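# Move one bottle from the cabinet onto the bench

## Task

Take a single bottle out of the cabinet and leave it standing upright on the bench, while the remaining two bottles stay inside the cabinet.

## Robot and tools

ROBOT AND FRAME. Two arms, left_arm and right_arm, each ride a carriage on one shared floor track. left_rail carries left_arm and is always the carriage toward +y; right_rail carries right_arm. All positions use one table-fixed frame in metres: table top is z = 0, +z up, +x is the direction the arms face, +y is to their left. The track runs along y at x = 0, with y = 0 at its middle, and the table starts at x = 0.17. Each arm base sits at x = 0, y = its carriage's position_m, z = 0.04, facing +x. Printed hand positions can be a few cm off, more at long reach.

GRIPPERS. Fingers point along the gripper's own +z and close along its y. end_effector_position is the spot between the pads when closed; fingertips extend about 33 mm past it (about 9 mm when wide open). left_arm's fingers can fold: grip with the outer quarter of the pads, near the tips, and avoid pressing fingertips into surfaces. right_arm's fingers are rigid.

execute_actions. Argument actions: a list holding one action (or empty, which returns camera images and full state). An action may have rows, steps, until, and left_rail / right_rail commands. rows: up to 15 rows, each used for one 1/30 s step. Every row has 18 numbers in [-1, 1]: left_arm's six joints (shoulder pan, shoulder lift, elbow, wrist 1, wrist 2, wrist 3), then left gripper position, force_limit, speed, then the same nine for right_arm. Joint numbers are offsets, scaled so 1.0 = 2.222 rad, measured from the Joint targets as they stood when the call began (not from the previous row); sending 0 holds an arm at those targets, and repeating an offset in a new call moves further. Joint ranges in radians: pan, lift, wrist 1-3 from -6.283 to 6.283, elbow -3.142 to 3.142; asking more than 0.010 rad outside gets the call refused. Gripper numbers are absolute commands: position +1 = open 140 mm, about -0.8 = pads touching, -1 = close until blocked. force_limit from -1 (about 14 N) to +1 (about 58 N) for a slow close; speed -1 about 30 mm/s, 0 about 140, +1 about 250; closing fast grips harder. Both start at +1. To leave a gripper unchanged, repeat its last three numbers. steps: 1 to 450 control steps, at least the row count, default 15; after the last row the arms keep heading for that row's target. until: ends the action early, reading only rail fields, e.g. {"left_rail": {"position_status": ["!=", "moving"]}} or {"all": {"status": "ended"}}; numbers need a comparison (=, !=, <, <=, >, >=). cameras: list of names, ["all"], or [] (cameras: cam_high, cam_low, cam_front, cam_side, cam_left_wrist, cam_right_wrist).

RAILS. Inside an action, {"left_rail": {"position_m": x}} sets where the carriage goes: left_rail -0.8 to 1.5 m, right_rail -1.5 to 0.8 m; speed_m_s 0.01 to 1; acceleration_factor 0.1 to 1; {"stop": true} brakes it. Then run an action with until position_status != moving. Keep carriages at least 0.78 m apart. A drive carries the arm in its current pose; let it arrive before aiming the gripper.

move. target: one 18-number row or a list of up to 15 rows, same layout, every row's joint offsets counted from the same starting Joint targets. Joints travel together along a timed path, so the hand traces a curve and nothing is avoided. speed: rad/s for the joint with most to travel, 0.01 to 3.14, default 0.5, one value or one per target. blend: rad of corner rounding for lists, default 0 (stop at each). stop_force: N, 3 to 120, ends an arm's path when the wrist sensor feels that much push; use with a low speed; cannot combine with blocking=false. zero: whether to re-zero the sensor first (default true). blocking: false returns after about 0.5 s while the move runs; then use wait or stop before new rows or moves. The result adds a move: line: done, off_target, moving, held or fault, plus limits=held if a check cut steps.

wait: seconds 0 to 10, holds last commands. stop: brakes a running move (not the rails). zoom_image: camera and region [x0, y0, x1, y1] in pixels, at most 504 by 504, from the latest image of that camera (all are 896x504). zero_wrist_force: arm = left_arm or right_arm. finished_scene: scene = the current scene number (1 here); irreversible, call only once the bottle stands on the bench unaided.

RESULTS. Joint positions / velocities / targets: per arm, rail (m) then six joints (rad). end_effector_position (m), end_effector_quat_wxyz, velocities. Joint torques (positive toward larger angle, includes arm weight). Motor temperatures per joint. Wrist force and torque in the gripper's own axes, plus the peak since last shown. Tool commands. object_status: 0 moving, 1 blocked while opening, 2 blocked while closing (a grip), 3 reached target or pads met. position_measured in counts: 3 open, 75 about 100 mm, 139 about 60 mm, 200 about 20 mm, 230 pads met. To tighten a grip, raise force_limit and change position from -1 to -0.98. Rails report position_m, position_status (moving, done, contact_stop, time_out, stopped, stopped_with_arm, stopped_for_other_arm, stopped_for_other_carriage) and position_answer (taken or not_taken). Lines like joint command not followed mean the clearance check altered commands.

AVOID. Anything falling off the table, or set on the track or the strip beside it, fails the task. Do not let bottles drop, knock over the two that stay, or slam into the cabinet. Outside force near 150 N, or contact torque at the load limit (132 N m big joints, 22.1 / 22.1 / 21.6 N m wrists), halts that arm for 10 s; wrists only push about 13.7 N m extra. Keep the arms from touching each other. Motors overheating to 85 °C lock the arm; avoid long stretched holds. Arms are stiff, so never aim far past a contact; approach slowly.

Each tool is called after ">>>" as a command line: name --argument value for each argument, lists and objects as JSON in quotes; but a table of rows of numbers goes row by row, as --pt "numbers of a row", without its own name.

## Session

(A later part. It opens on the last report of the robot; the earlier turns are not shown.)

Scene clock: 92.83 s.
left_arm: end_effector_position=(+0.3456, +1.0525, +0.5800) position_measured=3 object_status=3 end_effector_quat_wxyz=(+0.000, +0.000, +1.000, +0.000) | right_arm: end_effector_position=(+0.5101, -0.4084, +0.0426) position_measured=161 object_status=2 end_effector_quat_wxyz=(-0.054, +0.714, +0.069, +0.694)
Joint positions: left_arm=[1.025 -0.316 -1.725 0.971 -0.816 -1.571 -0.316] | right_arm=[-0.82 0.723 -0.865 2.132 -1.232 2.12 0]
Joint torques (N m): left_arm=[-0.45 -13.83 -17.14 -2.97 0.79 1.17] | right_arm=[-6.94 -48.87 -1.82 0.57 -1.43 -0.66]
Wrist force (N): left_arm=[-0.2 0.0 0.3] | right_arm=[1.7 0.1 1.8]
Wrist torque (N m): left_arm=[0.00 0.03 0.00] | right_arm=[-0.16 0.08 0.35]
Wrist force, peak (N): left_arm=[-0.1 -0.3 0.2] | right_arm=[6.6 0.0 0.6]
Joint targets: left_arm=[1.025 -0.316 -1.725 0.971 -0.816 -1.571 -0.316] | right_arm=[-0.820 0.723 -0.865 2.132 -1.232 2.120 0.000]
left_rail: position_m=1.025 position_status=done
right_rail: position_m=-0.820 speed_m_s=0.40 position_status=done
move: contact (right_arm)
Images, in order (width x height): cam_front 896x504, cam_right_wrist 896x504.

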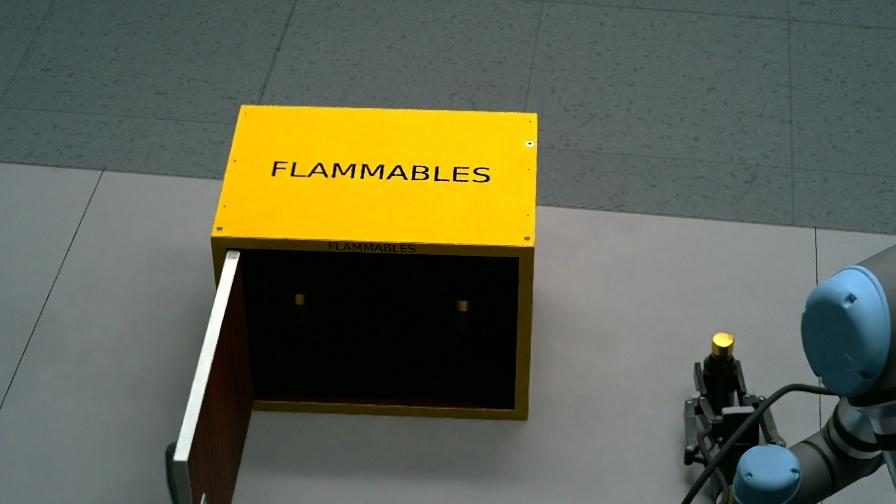

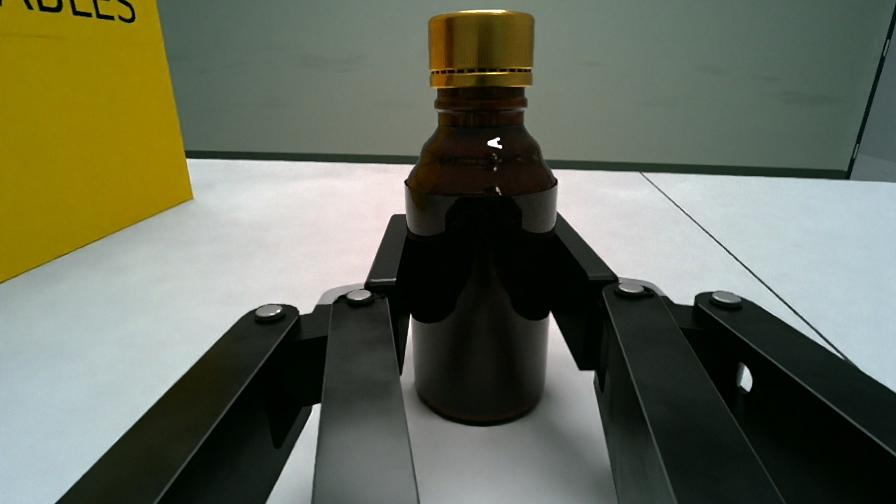

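>>> execute_actions --actions '[{"rows":[[0,0,0,0,0,0,1,1,1,0,0,0,0,0,0,0.25,-1,-1]],"steps":45}]'

>>> move --pt "0 0 0 0 0 0 1 1 1 0.0637 -0.0288 0.0672 -0.0385 0.0639 0 0.25 -1 -1" --pt "0 0 0 0 0 0 1 1 1 0.1423 -0.0377 0.1080 -0.0703 0.1424 0 0.25 -1 -1" --speed 0.2 --blend '[0.05,0]' --cameras '["cam_right_wrist","cam_front"]'

>>> move --target '[0,0,0,0,0,0,1,1,1,0,-0.3283,-0.1036,0.4166,0,0,-1,-1,0]' --speed 0.6

>>> move --target '[0,0,0,0,0,0,1,1,1,-0.0086,0.1161,-0.2894,0.5268,-0.1946,0,-1,-1,0]' --speed 0.8

>>> move --target '[0,0,0,0,0,0,1,1,1,-0.0086,0.1161,-0.2894,0.5268,-0.1946,0,-1,-1,0]' --speed 0.8

>>> execute_actions --actions '[{"right_rail":{"position_m":-0.12,"speed_m_s":0.5,"acceleration_factor":0.5},"steps":150,"until":{"right_rail":{"position_status":["!=","moving"]}}}]' --cameras '["cam_front","cam_side","cam_right_wrist"]'

Scene clock: 104.60 s.
left_arm: end_effector_position=(+0.3456, +1.0525, +0.5800) position_measured=3 object_status=3 end_effector_quat_wxyz=(+0.000, +0.000, +1.000, +0.000) | right_arm: end_effector_position=(+0.5101, -0.4084, +0.0426) position_measured=98 object_status=3 end_effector_quat_wxyz=(-0.054, +0.714, +0.069, +0.694)
Joint positions: left_arm=[1.025 -0.316 -1.725 0.971 -0.816 -1.571 -0.316] | right_arm=[-0.82 0.723 -0.865 2.132 -1.232 2.12 0]
Joint torques (N m): left_arm=[-0.34 -14.06 -16.57 -2.97 0.83 1.34] | right_arm=[-5.03 -49 -8.42 -2.78 1.73 -0.59]
Wrist force (N): left_arm=[0.1 -0.2 0.2] | right_arm=[1.1 0.1 1.7]
Wrist torque (N m): left_arm=[-0.04 -0.01 0.00] | right_arm=[-0.18 0.00 0.30]
Wrist force, peak (N): left_arm=[-0.1 0.1 0.5] | right_arm=[2.2 0.2 2.0]
Joint targets: left_arm=[1.025 -0.316 -1.725 0.971 -0.816 -1.571 -0.316] | right_arm=[-0.820 0.723 -0.865 2.132 -1.232 2.120 0.000]
left_rail: position_m=1.025 position_status=done
right_rail: position_m=-0.820 speed_m_s=0.40 position_status=done

Scene clock: 106.77 s.
left_arm: end_effector_position=(+0.3456, +1.0525, +0.5800) position_measured=3 object_status=3 end_effector_quat_wxyz=(+0.000, +0.000, +1.000, +0.000) | right_arm: end_effector_position=(+0.3446, -0.4383, +0.0531) position_measured=98 object_status=3 end_effector_quat_wxyz=(-0.051, +0.712, +0.072, +0.697)
Joint positions: left_arm=[1.025 -0.316 -1.725 0.971 -0.816 -1.571 -0.316] | right_arm=[-0.82 1.039 -0.948 2.371 -1.388 2.436 0]
Joint torques (N m): left_arm=[-0.53 -14.01 -16.51 -3.03 0.9 1.28] | right_arm=[9.21 -43.07 1.14 -4.13 2.91 -0.57]
Wrist force (N): left_arm=[-0.1 -0.2 0.4] | right_arm=[1.0 0.4 1.3]
Wrist torque (N m): left_arm=[-0.05 0.02 0.00] | right_arm=[-0.11 0.04 0.29]
Wrist force, peak (N): left_arm=[-0.1 -0.2 0.4] | right_arm=[1.1 0.8 2.6]
Joint targets: left_arm=[1.025 -0.316 -1.725 0.971 -0.816 -1.571 -0.316] | right_arm=[-0.820 1.039 -0.948 2.372 -1.388 2.436 0.000]
left_rail: position_m=1.025 position_status=done
right_rail: position_m=-0.820 speed_m_s=0.40 position_status=done
move: done
Images, in order (width x height): cam_front 896x504, cam_right_wrist 896x504.

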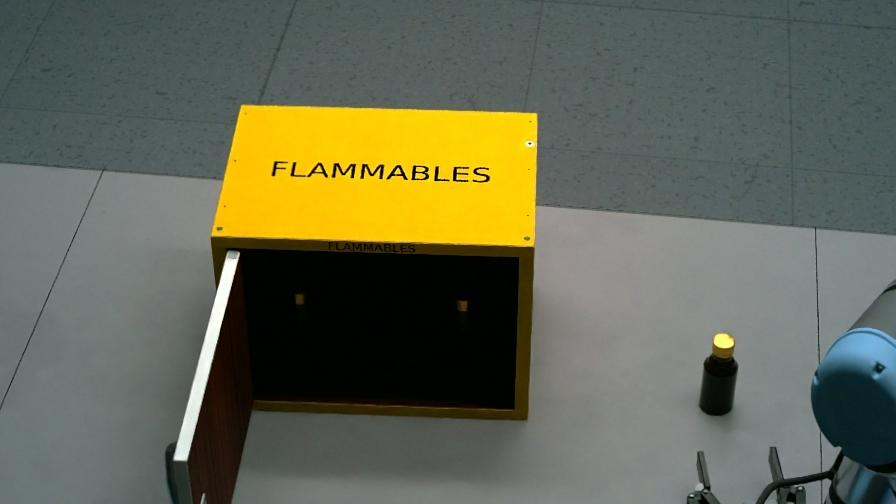

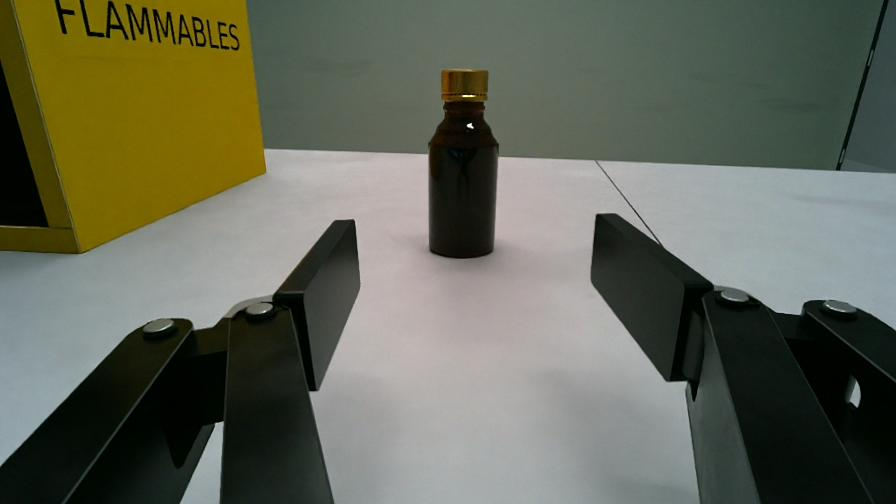

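Scene clock: 109.03 s.
left_arm: end_effector_position=(+0.3456, +1.0525, +0.5800) position_measured=3 object_status=3 end_effector_quat_wxyz=(+0.000, +0.000, +1.000, +0.000) | right_arm: end_effector_position=(+0.3462, -0.4354, +0.3496) position_measured=233 object_status=3 end_effector_quat_wxyz=(-0.061, +0.705, +0.062, +0.704)
Joint positions: left_arm=[1.025 -0.316 -1.725 0.971 -0.816 -1.571 -0.316] | right_arm=[-0.82 1.039 -1.678 2.142 -0.462 2.436 0]
Joint torques (N m): left_arm=[-0.75 -14.04 -16.57 -3 0.98 1.37] | right_arm=[9.48 -29.89 -27.14 0.61 1.77 -0.64]
Wrist force (N): left_arm=[-0.1 0.1 0.3] | right_arm=[1.1 0.3 1.4]
Wrist torque (N m): left_arm=[0.02 0.02 0.00] | right_arm=[-0.15 -0.01 0.27]
Wrist force, peak (N): left_arm=[-0.1 -0.1 0.4] | right_arm=[2.6 0.9 1.2]
Joint targets: left_arm=[1.025 -0.316 -1.725 0.971 -0.816 -1.571 -0.316] | right_arm=[-0.820 1.039 -1.678 2.141 -0.462 2.436 0.000]
left_rail: position_m=1.025 position_status=done
right_rail: position_m=-0.820 speed_m_s=0.40 position_status=done
move: done

Scene clock: 111.27 s.
left_arm: end_effector_position=(+0.3456, +1.0525, +0.5800) position_measured=3 object_status=3 end_effector_quat_wxyz=(+0.000, +0.000, +1.000, +0.000) | right_arm: end_effector_position=(+0.3030, -0.3211, +0.3216) position_measured=233 object_status=3 end_effector_quat_wxyz=(-0.009, +0.828, +0.369, +0.423)
Joint positions: left_arm=[1.025 -0.316 -1.725 0.971 -0.816 -1.571 -0.316] | right_arm=[-0.82 1.02 -1.42 1.499 0.708 2.004 0]
Joint torques (N m): left_arm=[-1.16 -14.11 -16.18 -2.99 0.97 1.44] | right_arm=[-7.1 -15.24 -26.88 3.25 -1.32 -0.6]
Wrist force (N): left_arm=[0.2 0.1 0.2] | right_arm=[0.5 0.0 0.8]
Wrist torque (N m): left_arm=[0.02 -0.04 0.00] | right_arm=[-0.09 0.00 0.17]
Wrist force, peak (N): left_arm=[-0.2 -0.1 0.4] | right_arm=[1.3 0.3 1.7]
Joint targets: left_arm=[1.025 -0.316 -1.725 0.971 -0.816 -1.571 -0.316] | right_arm=[-0.820 1.020 -1.420 1.498 0.708 2.004 0.000]
left_rail: position_m=1.025 position_status=done
right_rail: position_m=-0.820 speed_m_s=0.40 position_status=done
move: done

Scene clock: 113.50 s.
left_arm: end_effector_position=(+0.3456, +1.0525, +0.5800) position_measured=3 object_status=3 end_effector_quat_wxyz=(+0.000, +0.000, +1.000, +0.000) | right_arm: end_effector_position=(+0.1267, -0.3754, +0.3998) position_measured=233 object_status=3 end_effector_quat_wxyz=(+0.001, +0.877, +0.480, +0.000)
Joint positions: left_arm=[1.025 -0.316 -1.725 0.971 -0.816 -1.571 -0.316] | right_arm=[-0.82 1.001 -1.162 0.856 1.879 1.571 0]
Joint torques (N m): left_arm=[-0.5 -14.06 -16.89 -3 1.08 1.55] | right_arm=[-6.7 -21.48 -22.31 5.76 -2.12 -0.67]
Wrist force (N): left_arm=[0.0 0.1 0.3] | right_arm=[0.1 -0.2 0.0]
Wrist torque (N m): left_arm=[0.01 0.00 0.00] | right_arm=[-0.02 -0.05 -0.01]
Wrist force, peak (N): left_arm=[0.0 -0.2 0.6] | right_arm=[0.0 0.0 1.3]
Joint targets: left_arm=[1.025 -0.316 -1.725 0.971 -0.816 -1.571 -0.316] | right_arm=[-0.820 1.001 -1.162 0.855 1.879 1.571 0.000]
left_rail: position_m=1.025 position_status=done
right_rail: position_m=-0.820 speed_m_s=0.40 position_status=done
move: done

Scene clock: 115.73 s.
left_arm: end_effector_position=(+0.3456, +1.0525, +0.5800) position_measured=3 object_status=3 end_effector_quat_wxyz=(+0.000, +0.000, +1.000, +0.000) | right_arm: end_effector_position=(+0.1266, +0.3246, +0.3999) position_measured=233 object_status=3 end_effector_quat_wxyz=(+0.001, +0.877, +0.480, -0.001)
Joint positions: left_arm=[1.025 -0.316 -1.725 0.971 -0.816 -1.571 -0.316] | right_arm=[-0.12 1.001 -1.162 0.855 1.879 1.571 0]
Joint torques (N m): left_arm=[-1.26 -14.14 -16.77 -3.01 1.02 1.49] | right_arm=[3.02 -41.55 -23.38 4.8 -0.83 -0.71]
Wrist force (N): left_arm=[0.1 0.1 0.1] | right_arm=[-0.1 -0.3 -0.3]
Wrist torque (N m): left_arm=[0.02 -0.03 0.00] | right_arm=[-0.04 -0.01 -0.02]
Wrist force, peak (N): left_arm=[-0.1 0.2 0.5] | right_arm=[-1.8 1.1 -0.5]
Joint targets: left_arm=[1.025 -0.316 -1.725 0.971 -0.816 -1.571 -0.316] | right_arm=[-0.120 1.001 -1.162 0.855 1.879 1.571 0.000]
Tool commands: left_gripper/position=+1.0 left_gripper/force_limit=+1.0 left_gripper/speed=+1.0 right_gripper/position=-1.0 right_gripper/force_limit=-1.0 right_gripper/speed=+0.0
left_rail: position_m=1.025 position_status=done
right_rail: position_m=-0.120 speed_m_s=0.50 position_status=done
Images, in order (width x height): cam_front 896x504, cam_side 896x504, cam_right_wrist 896x504.

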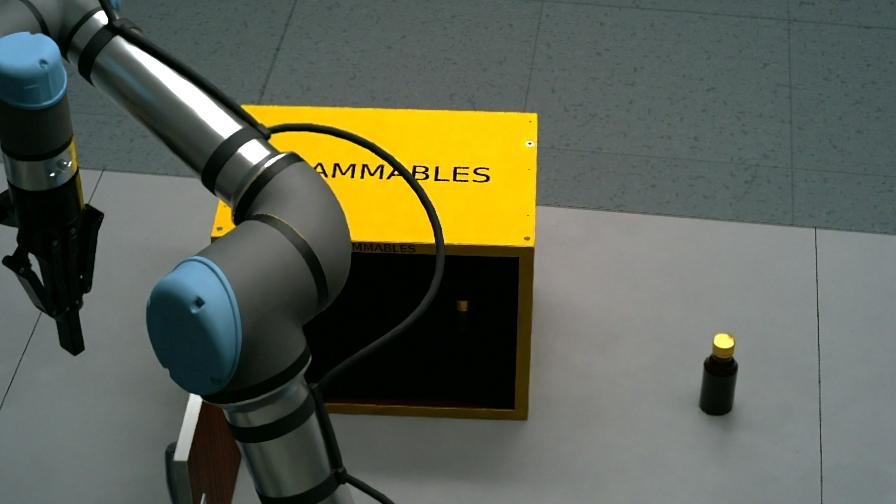

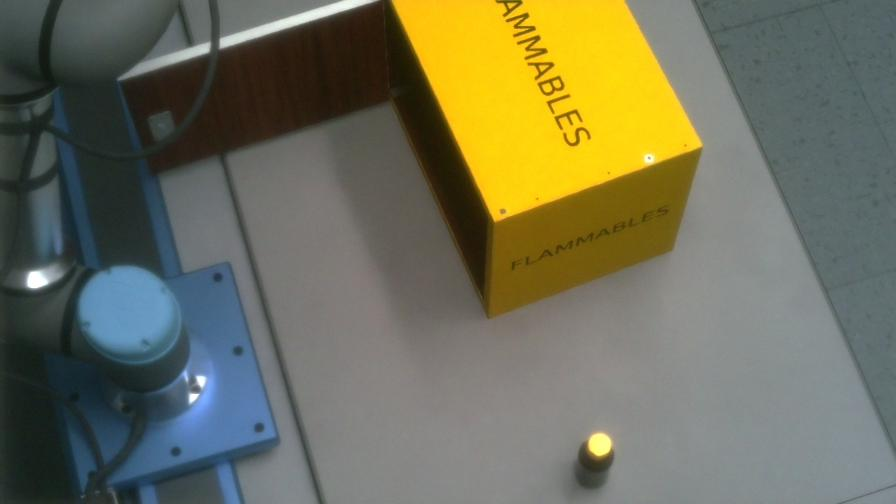

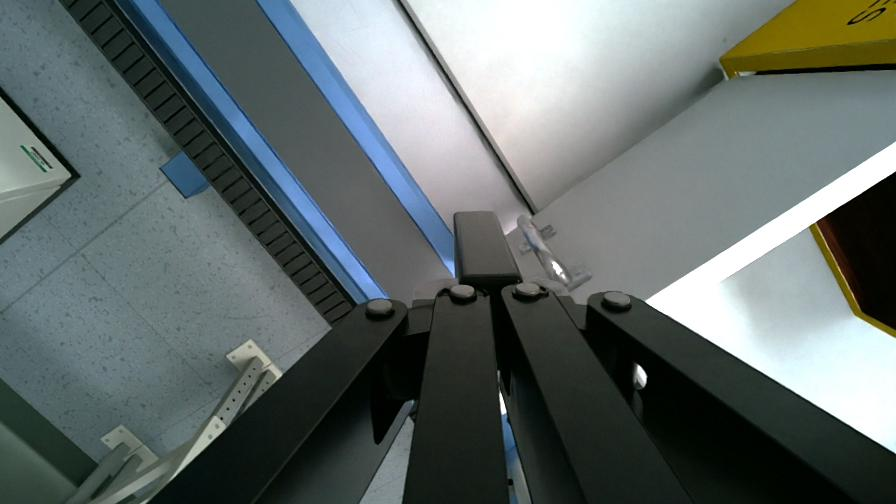

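>>> move --pt "0 0 0 0 0 0 1 1 1 0 -0.0173 0.2155 -0.1988 0 0 -1 -1 0" --pt "0 0 0 0 0 0 1 1 1 -0.0506 -0.1042 0.3282 -0.2245 0 0 -1 -1 0" --pt "0 0 0 0 0 0 1 1 1 -0.1401 -0.1903 0.4221 -0.2324 0 0 -1 -1 0" --pt "0 0 0 0 0 0 1 1 1 -0.2895 -0.2565 0.4820 -0.2260 0 0 -1 -1 0" --pt "0 0 0 0 0 0 1 1 1 -0.4534 -0.2723 0.4947 -0.2230 0 0 -1 -1 0" --speed '[0.4,0.15,0.25,0.35,0.35]' --blend '[0.02,0.05,0.05,0.05,0]' --stop_force 40

>>> move --pt "0 0 0 0 0 0 1 1 1 -0.0959 0.0449 -0.0376 -0.0072 0 0 -1 -1 0" --pt "0 0 0 0 0 0 1 1 1 -0.1236 0.1232 -0.1152 -0.0080 0 0 -1 -1 0" --speed 0.2 --blend '[0.05,0]' --stop_force 40 --cameras '["cam_front","cam_side"]'

Scene clock: 131.33 s.
left_arm: end_effector_position=(+0.3456, +1.0525, +0.5800) position_measured=3 object_status=3 end_effector_quat_wxyz=(+0.000, +0.000, +1.000, +0.000) | right_arm: end_effector_position=(+0.1554, +0.0899, +0.2357) position_measured=233 object_status=3 end_effector_quat_wxyz=(+0.000, +0.980, +0.198, +0.000)
Joint positions: left_arm=[1.025 -0.316 -1.725 0.971 -0.816 -1.571 -0.316] | right_arm=[-0.12 0.398 -1.713 1.909 1.375 1.571 0]
Joint torques (N m): left_arm=[-0.99 -14.94 -16.42 -3.09 1.19 1.64] | right_arm=[9.95 0.75 -26.05 0.64 -1.38 0.93]
Wrist force (N): left_arm=[0.1 -0.1 0.2] | right_arm=[-2.7 -3.1 -3.0]
Wrist torque (N m): left_arm=[-0.02 -0.03 0.00] | right_arm=[-0.24 0.35 -0.02]
Wrist force, peak (N): left_arm=[-0.1 0.3 0.5] | right_arm=[3.4 -69.7 -31.0]
Joint targets: left_arm=[1.025 -0.316 -1.725 0.971 -0.816 -1.571 -0.316] | right_arm=[-0.120 0.398 -1.713 1.909 1.375 1.571 0.000]
left_rail: position_m=1.025 position_status=done
right_rail: position_m=-0.120 speed_m_s=0.50 position_status=done
move: contact (right_arm); path passed 3 of 5 targets; right_arm: the shoulder pan is farthest, 0.404 rad from its target

Scene clock: 132.73 s.
left_arm: end_effector_position=(+0.3456, +1.0525, +0.5800) position_measured=3 object_status=3 end_effector_quat_wxyz=(+0.000, +0.000, +1.000, +0.000) | right_arm: end_effector_position=(+0.1626, +0.0885, +0.2356) position_measured=233 object_status=3 end_effector_quat_wxyz=(+0.000, +0.982, +0.189, +0.000)
Joint positions: left_arm=[1.025 -0.316 -1.725 0.971 -0.816 -1.571 -0.316] | right_arm=[-0.12 0.379 -1.704 1.902 1.373 1.57 0]
Joint torques (N m): left_arm=[-0.49 -14.54 -16.1 -2.99 1.24 1.75] | right_arm=[11.18 -25.45 -13.05 5.58 -2.15 0.68]
Wrist force (N): left_arm=[-0.1 -0.2 0.2] | right_arm=[-2.1 -1.3 -1.1]
Wrist torque (N m): left_arm=[-0.04 0.01 0.00] | right_arm=[-0.28 0.42 -0.03]
Wrist force, peak (N): left_arm=[0.0 0.1 0.4] | right_arm=[-0.9 -66.7 -15.5]
Joint targets: left_arm=[1.025 -0.316 -1.725 0.971 -0.816 -1.571 -0.316] | right_arm=[-0.120 0.379 -1.704 1.902 1.373 1.570 0.000]
left_rail: position_m=1.025 position_status=done
right_rail: position_m=-0.120 speed_m_s=0.50 position_status=done
move: contact (right_arm); path passed 0 of 2 targets; right_arm: the shoulder lift is farthest, 0.265 rad from its target
Images, in order (width x height): cam_front 896x504, cam_side 896x504.

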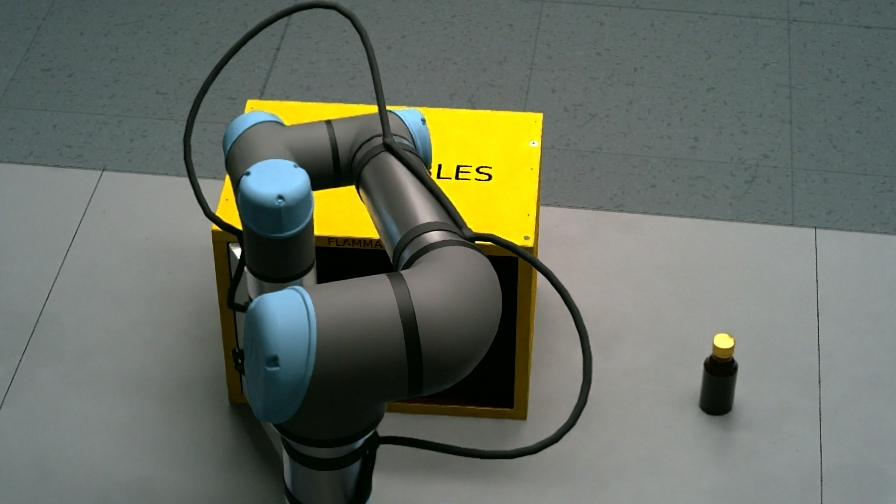

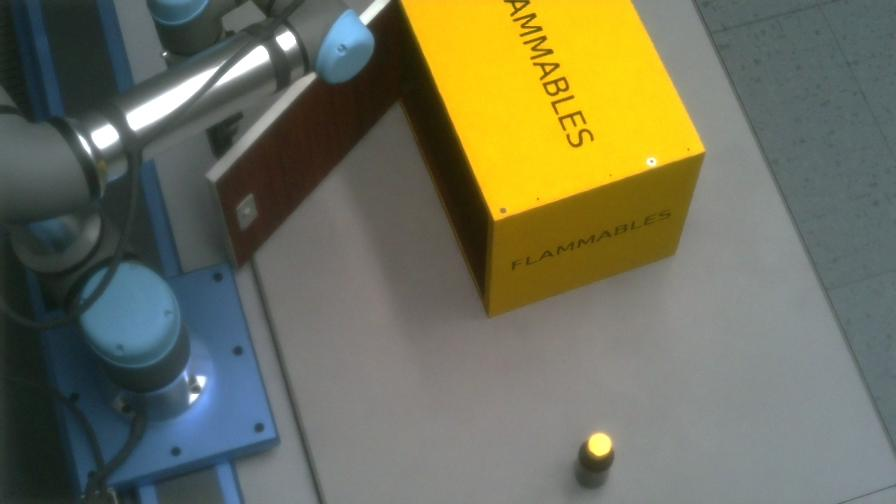

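>>> move --target '[0,0,0,0,0,0,1,1,1,0.03,0,0,0,0,0,-1,-1,0]' --speed 0.2

>>> execute_actions --actions '[{"right_rail":{"position_m":-0.19,"speed_m_s":0.05,"acceleration_factor":0.2},"steps":120,"until":{"right_rail":{"position_status":["!=","moving"]}}}]' --cameras '["cam_front","cam_side","cam_right_wrist"]'

Scene clock: 152.70 s.
left_arm: end_effector_position=(+0.3456, +1.0525, +0.5800) position_measured=3 object_status=3 end_effector_quat_wxyz=(+0.000, +0.000, +1.000, +0.000) | right_arm: end_effector_position=(+0.1484, +0.0988, +0.2356) position_measured=233 object_status=3 end_effector_quat_wxyz=(+0.000, +0.975, +0.221, +0.000)
Joint positions: left_arm=[1.025 -0.316 -1.725 0.971 -0.816 -1.571 -0.316] | right_arm=[-0.12 0.446 -1.704 1.902 1.373 1.57 0]
Joint torques (N m): left_arm=[-0.74 -14.92 -16.13 -3.03 1.3 1.69] | right_arm=[11.11 -24.29 -12.79 5.5 -1.89 -0.75]
Wrist force (N): left_arm=[-0.3 0.1 0.2] | right_arm=[-2.0 -1.2 -1.1]
Wrist torque (N m): left_arm=[0.02 0.05 0.00] | right_arm=[-0.27 0.40 -0.03]
Wrist force, peak (N): left_arm=[-0.1 -0.3 0.4] | right_arm=[-2.3 -1.5 -1.3]
Joint targets: left_arm=[1.025 -0.316 -1.725 0.971 -0.816 -1.571 -0.316] | right_arm=[-0.120 0.446 -1.704 1.902 1.373 1.570 0.000]
left_rail: position_m=1.025 position_status=done
right_rail: position_m=-0.120 speed_m_s=0.50 position_status=done
move: done

Scene clock: 154.50 s.
left_arm: end_effector_position=(+0.3456, +1.0525, +0.5800) position_measured=3 object_status=3 end_effector_quat_wxyz=(+0.000, +0.000, +1.000, +0.000) | right_arm: end_effector_position=(+0.1484, +0.0289, +0.2356) position_measured=233 object_status=3 end_effector_quat_wxyz=(+0.000, +0.975, +0.221, +0.000)
Joint positions: left_arm=[1.025 -0.316 -1.725 0.971 -0.816 -1.571 -0.316] | right_arm=[-0.19 0.446 -1.704 1.902 1.373 1.57 0]
Joint torques (N m): left_arm=[-0.65 -14.91 -16.24 -2.97 1.31 1.77] | right_arm=[3.77 -22.78 -13.4 5.34 2.95 -0.8]
Wrist force (N): left_arm=[0.2 0.0 0.2] | right_arm=[-2.0 -3.8 -2.1]
Wrist torque (N m): left_arm=[0.00 -0.04 0.00] | right_arm=[-0.39 0.43 -0.06]
Wrist force, peak (N): left_arm=[0.2 0.2 0.4] | right_arm=[-1.6 -4.3 -2.1]
Joint targets: left_arm=[1.025 -0.316 -1.725 0.971 -0.816 -1.571 -0.316] | right_arm=[-0.190 0.446 -1.704 1.902 1.373 1.570 0.000]
Tool commands: left_gripper/position=+1.0 left_gripper/force_limit=+1.0 left_gripper/speed=+1.0 right_gripper/position=-1.0 right_gripper/force_limit=-1.0 right_gripper/speed=+0.0
left_rail: position_m=1.025 position_status=done
right_rail: position_m=-0.190 speed_m_s=0.05 position_status=done
Images, in order (width x height): cam_front 896x504, cam_side 896x504, cam_right_wrist 896x504.

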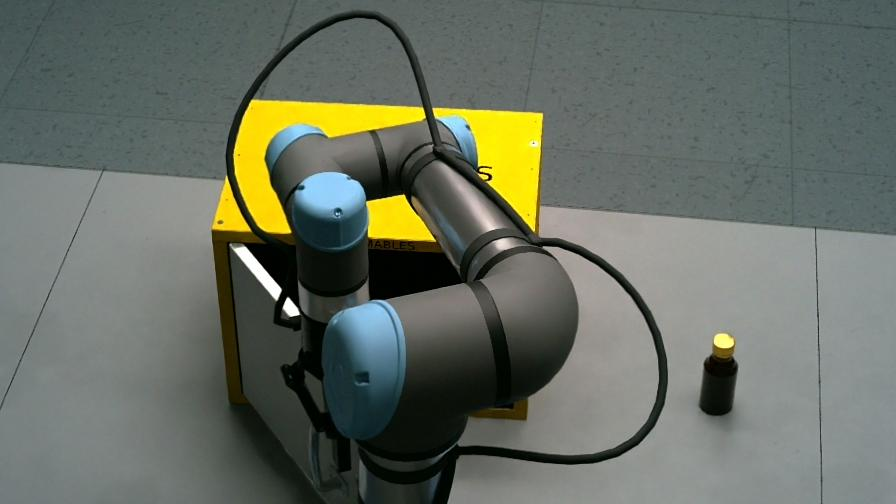

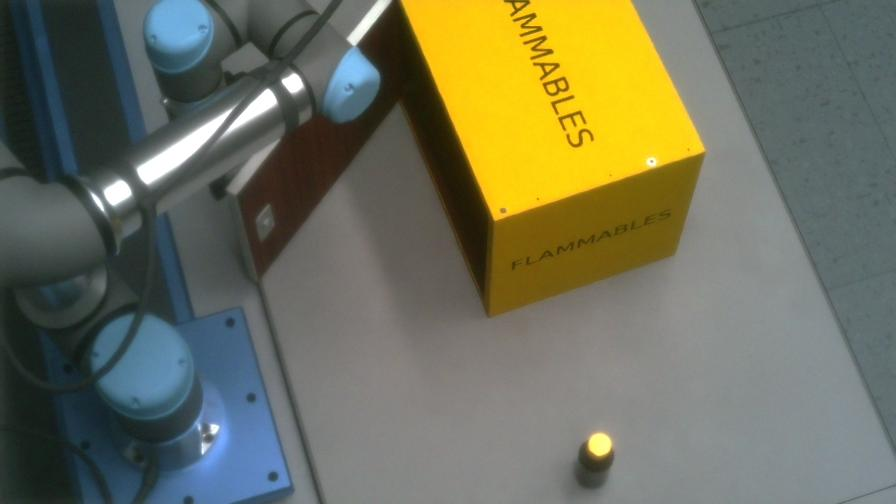

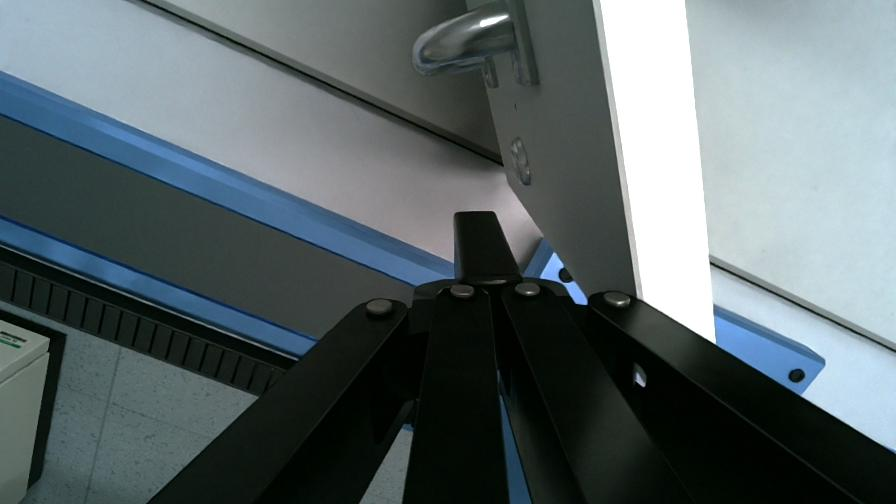

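>>> move --pt "0 0 0 0 0 0 1 1 1 -0.0636 0.0230 -0.0197 -0.0034 0 0 -1 -1 0" --pt "0 0 0 0 0 0 1 1 1 -0.1774 0.0434 -0.0385 -0.0050 0 0 -1 -1 0" --pt "0 0 0 0 0 0 1 1 1 -0.2323 0.1057 -0.1031 -0.0027 0 0 -1 -1 0" --speed 0.15 --blend '[0.05,0.05,0]' --stop_force 25 --cameras '["cam_front","cam_side","cam_right_wrist"]'

Scene clock: 167.27 s.
left_arm: end_effector_position=(+0.3456, +1.0525, +0.5800) position_measured=3 object_status=3 end_effector_quat_wxyz=(+0.000, +0.000, +1.000, +0.000) | right_arm: end_effector_position=(+0.3360, -0.0799, +0.2350) position_measured=233 object_status=3 end_effector_quat_wxyz=(+0.000, +0.999, -0.035, +0.000)
Joint positions: left_arm=[1.025 -0.316 -1.725 0.971 -0.816 -1.571 -0.316] | right_arm=[-0.19 -0.07 -1.469 1.673 1.367 1.57 0]
Joint torques (N m): left_arm=[-0.67 -15.03 -15.54 -2.99 1.44 1.76] | right_arm=[-8.37 -9.06 -26.52 5.01 0.89 -0.54]
Wrist force (N): left_arm=[0.0 0.1 0.2] | right_arm=[-4.9 -2.1 -1.7]
Wrist torque (N m): left_arm=[0.03 0.00 0.01] | right_arm=[-0.28 0.61 0.04]
Wrist force, peak (N): left_arm=[0.1 0.1 0.6] | right_arm=[-4.0 -3.8 -2.0]
Joint targets: left_arm=[1.025 -0.316 -1.725 0.971 -0.816 -1.571 -0.316] | right_arm=[-0.190 -0.070 -1.469 1.673 1.367 1.570 0.000]
left_rail: position_m=1.025 position_status=done
right_rail: position_m=-0.190 speed_m_s=0.05 position_status=done
move: done
Images, in order (width x height): cam_front 896x504, cam_side 896x504, cam_right_wrist 896x504.

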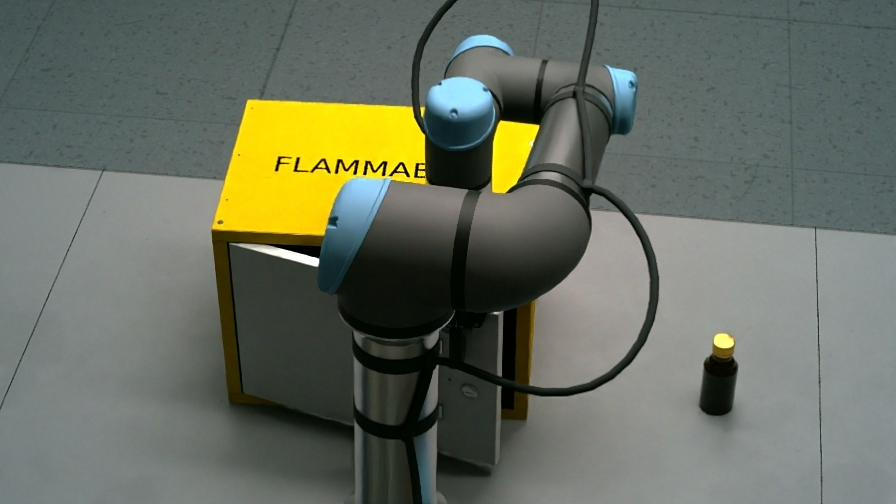

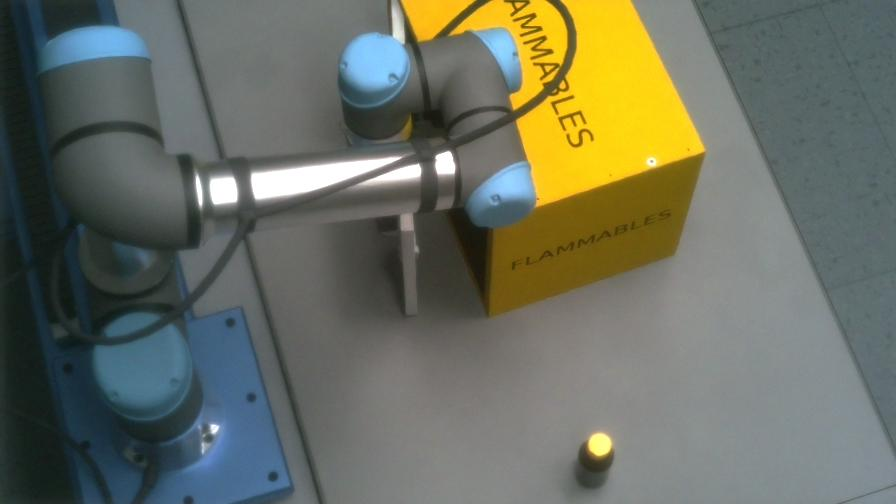

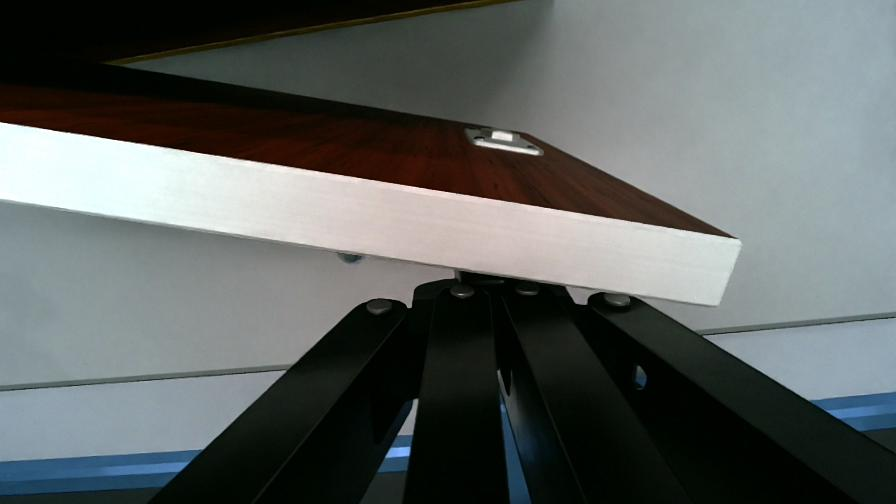

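>>> move --target '[0,0,0,0,0,0,1,1,1,-0.0072,0.1290,-0.1632,0.0342,0,0,-1,-1,0]' --speed 0.1 --stop_force 18 --cameras '["cam_front","cam_right_wrist"]'

Scene clock: 174.47 s.
left_arm: end_effector_position=(+0.3456, +1.0525, +0.5800) position_measured=3 object_status=3 end_effector_quat_wxyz=(+0.000, +0.000, +1.000, +0.000) | right_arm: end_effector_position=(+0.4600, -0.0958, +0.2350) position_measured=233 object_status=3 end_effector_quat_wxyz=(+0.000, +0.999, -0.043, +0.000)
Joint positions: left_arm=[1.025 -0.316 -1.725 0.971 -0.816 -1.571 -0.316] | right_arm=[-0.19 -0.086 -1.183 1.31 1.443 1.57 0]
Joint torques (N m): left_arm=[-1.13 -15.25 -15.28 -2.91 1.33 1.71] | right_arm=[-7.87 -17.98 -29.53 0.65 -2.01 -0.55]
Wrist force (N): left_arm=[0.1 0.0 0.4] | right_arm=[-20.0 3.4 -6.8]
Wrist torque (N m): left_arm=[0.00 -0.02 0.00] | right_arm=[0.18 1.84 -0.53]
Wrist force, peak (N): left_arm=[0.2 -0.2 0.7] | right_arm=[-23.9 -1.0 1.2]
Joint targets: left_arm=[1.025 -0.316 -1.725 0.971 -0.816 -1.571 -0.316] | right_arm=[-0.190 -0.086 -1.183 1.310 1.443 1.570 0.000]
left_rail: position_m=1.025 position_status=done
right_rail: position_m=-0.190 speed_m_s=0.05 position_status=done
move: done
Images, in order (width x height): cam_front 896x504, cam_right_wrist 896x504.

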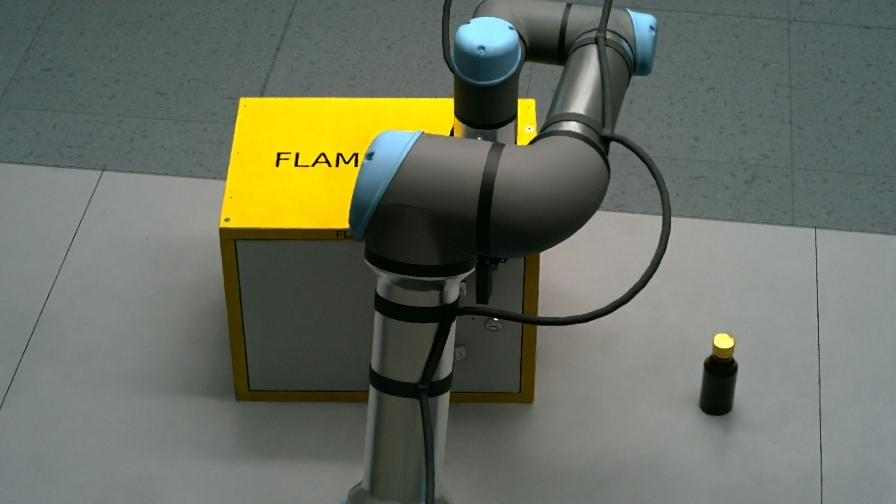

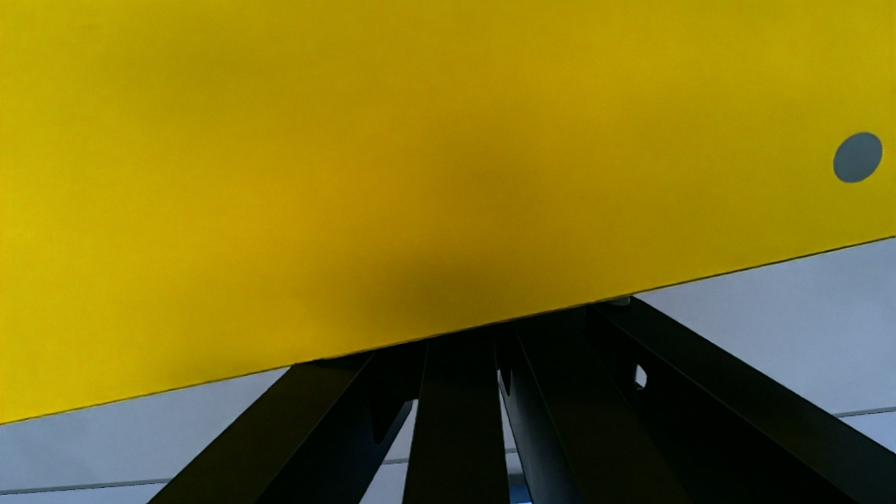

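>>> move --target '[0,0,0,0,0,0,1,1,1,0.0072,-0.1290,0.1632,-0.0342,0,0,-1,-1,0]' --speed 0.3 --cameras '["cam_front","cam_side","cam_right_wrist"]'

>>> zoom_image --camera "cam_front" --region '[200, 80, 700, 450]'

Scene clock: 178.97 s.
left_arm: end_effector_position=(+0.3456, +1.0525, +0.5800) position_measured=3 object_status=3 end_effector_quat_wxyz=(+0.000, +0.000, +1.000, +0.000) | right_arm: end_effector_position=(+0.3361, -0.0799, +0.2350) position_measured=233 object_status=3 end_effector_quat_wxyz=(+0.000, +0.999, -0.035, +0.000)
Joint positions: left_arm=[1.025 -0.316 -1.725 0.971 -0.816 -1.571 -0.316] | right_arm=[-0.19 -0.07 -1.469 1.672 1.368 1.57 0]
Joint torques (N m): left_arm=[-0.68 -15.79 -15.35 -3.01 1.37 1.7] | right_arm=[10.17 -33.85 -12.11 0.39 1.75 -0.46]
Wrist force (N): left_arm=[-0.1 -0.2 0.2] | right_arm=[-1.9 -1.3 -1.5]
Wrist torque (N m): left_arm=[-0.05 0.01 0.00] | right_arm=[-0.27 0.38 -0.01]
Wrist force, peak (N): left_arm=[-0.1 0.2 0.6] | right_arm=[-20.4 3.4 -7.1]
Joint targets: left_arm=[1.025 -0.316 -1.725 0.971 -0.816 -1.571 -0.316] | right_arm=[-0.190 -0.070 -1.469 1.673 1.367 1.570 0.000]
left_rail: position_m=1.025 position_status=done
right_rail: position_m=-0.190 speed_m_s=0.05 position_status=done
move: done
Images, in order (width x height): cam_front 896x504, cam_side 896x504, cam_right_wrist 896x504.

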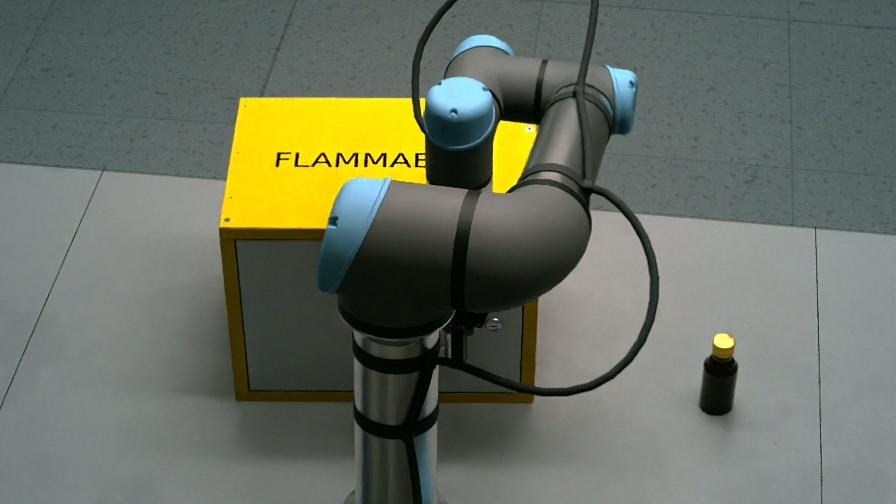

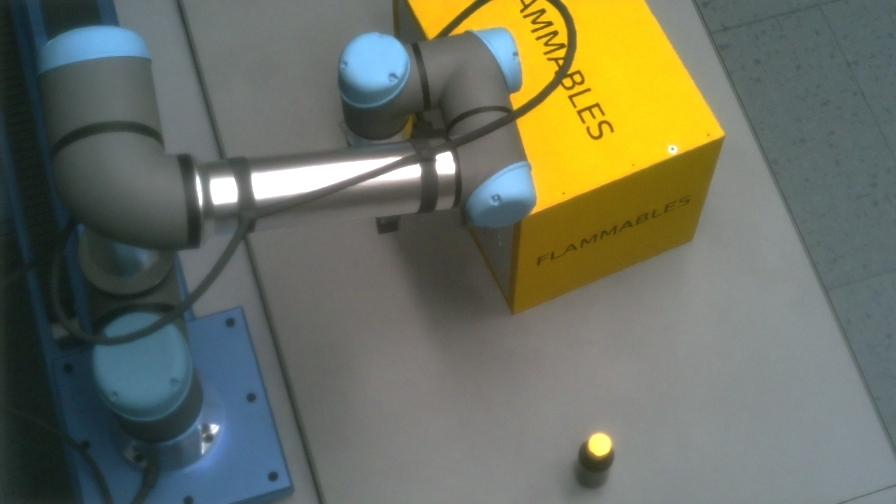

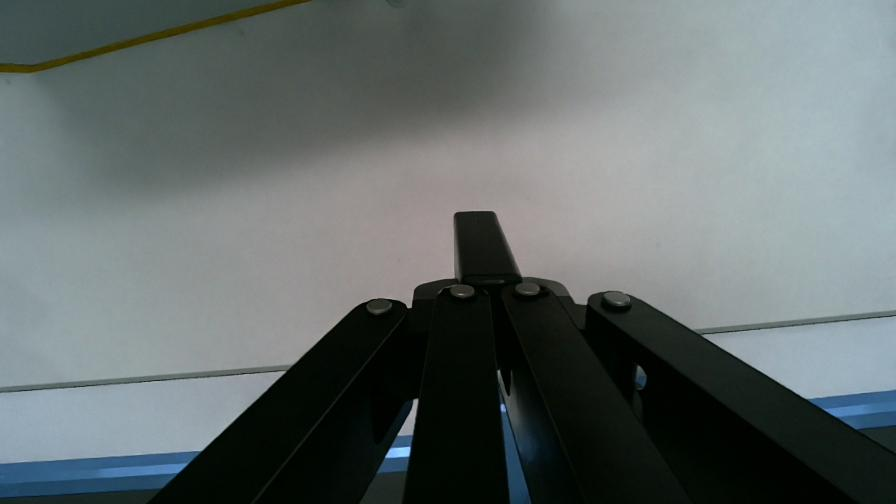

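Scaled by 1.008 from the camera's 896x504 image, which has a finer 1280x720 frame.

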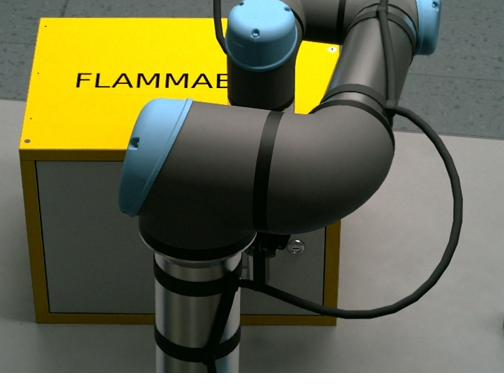

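Closed; cabinet well on the table; bottle standing.

>>> finished_scene --scene 2

The scene is finished: the task was done.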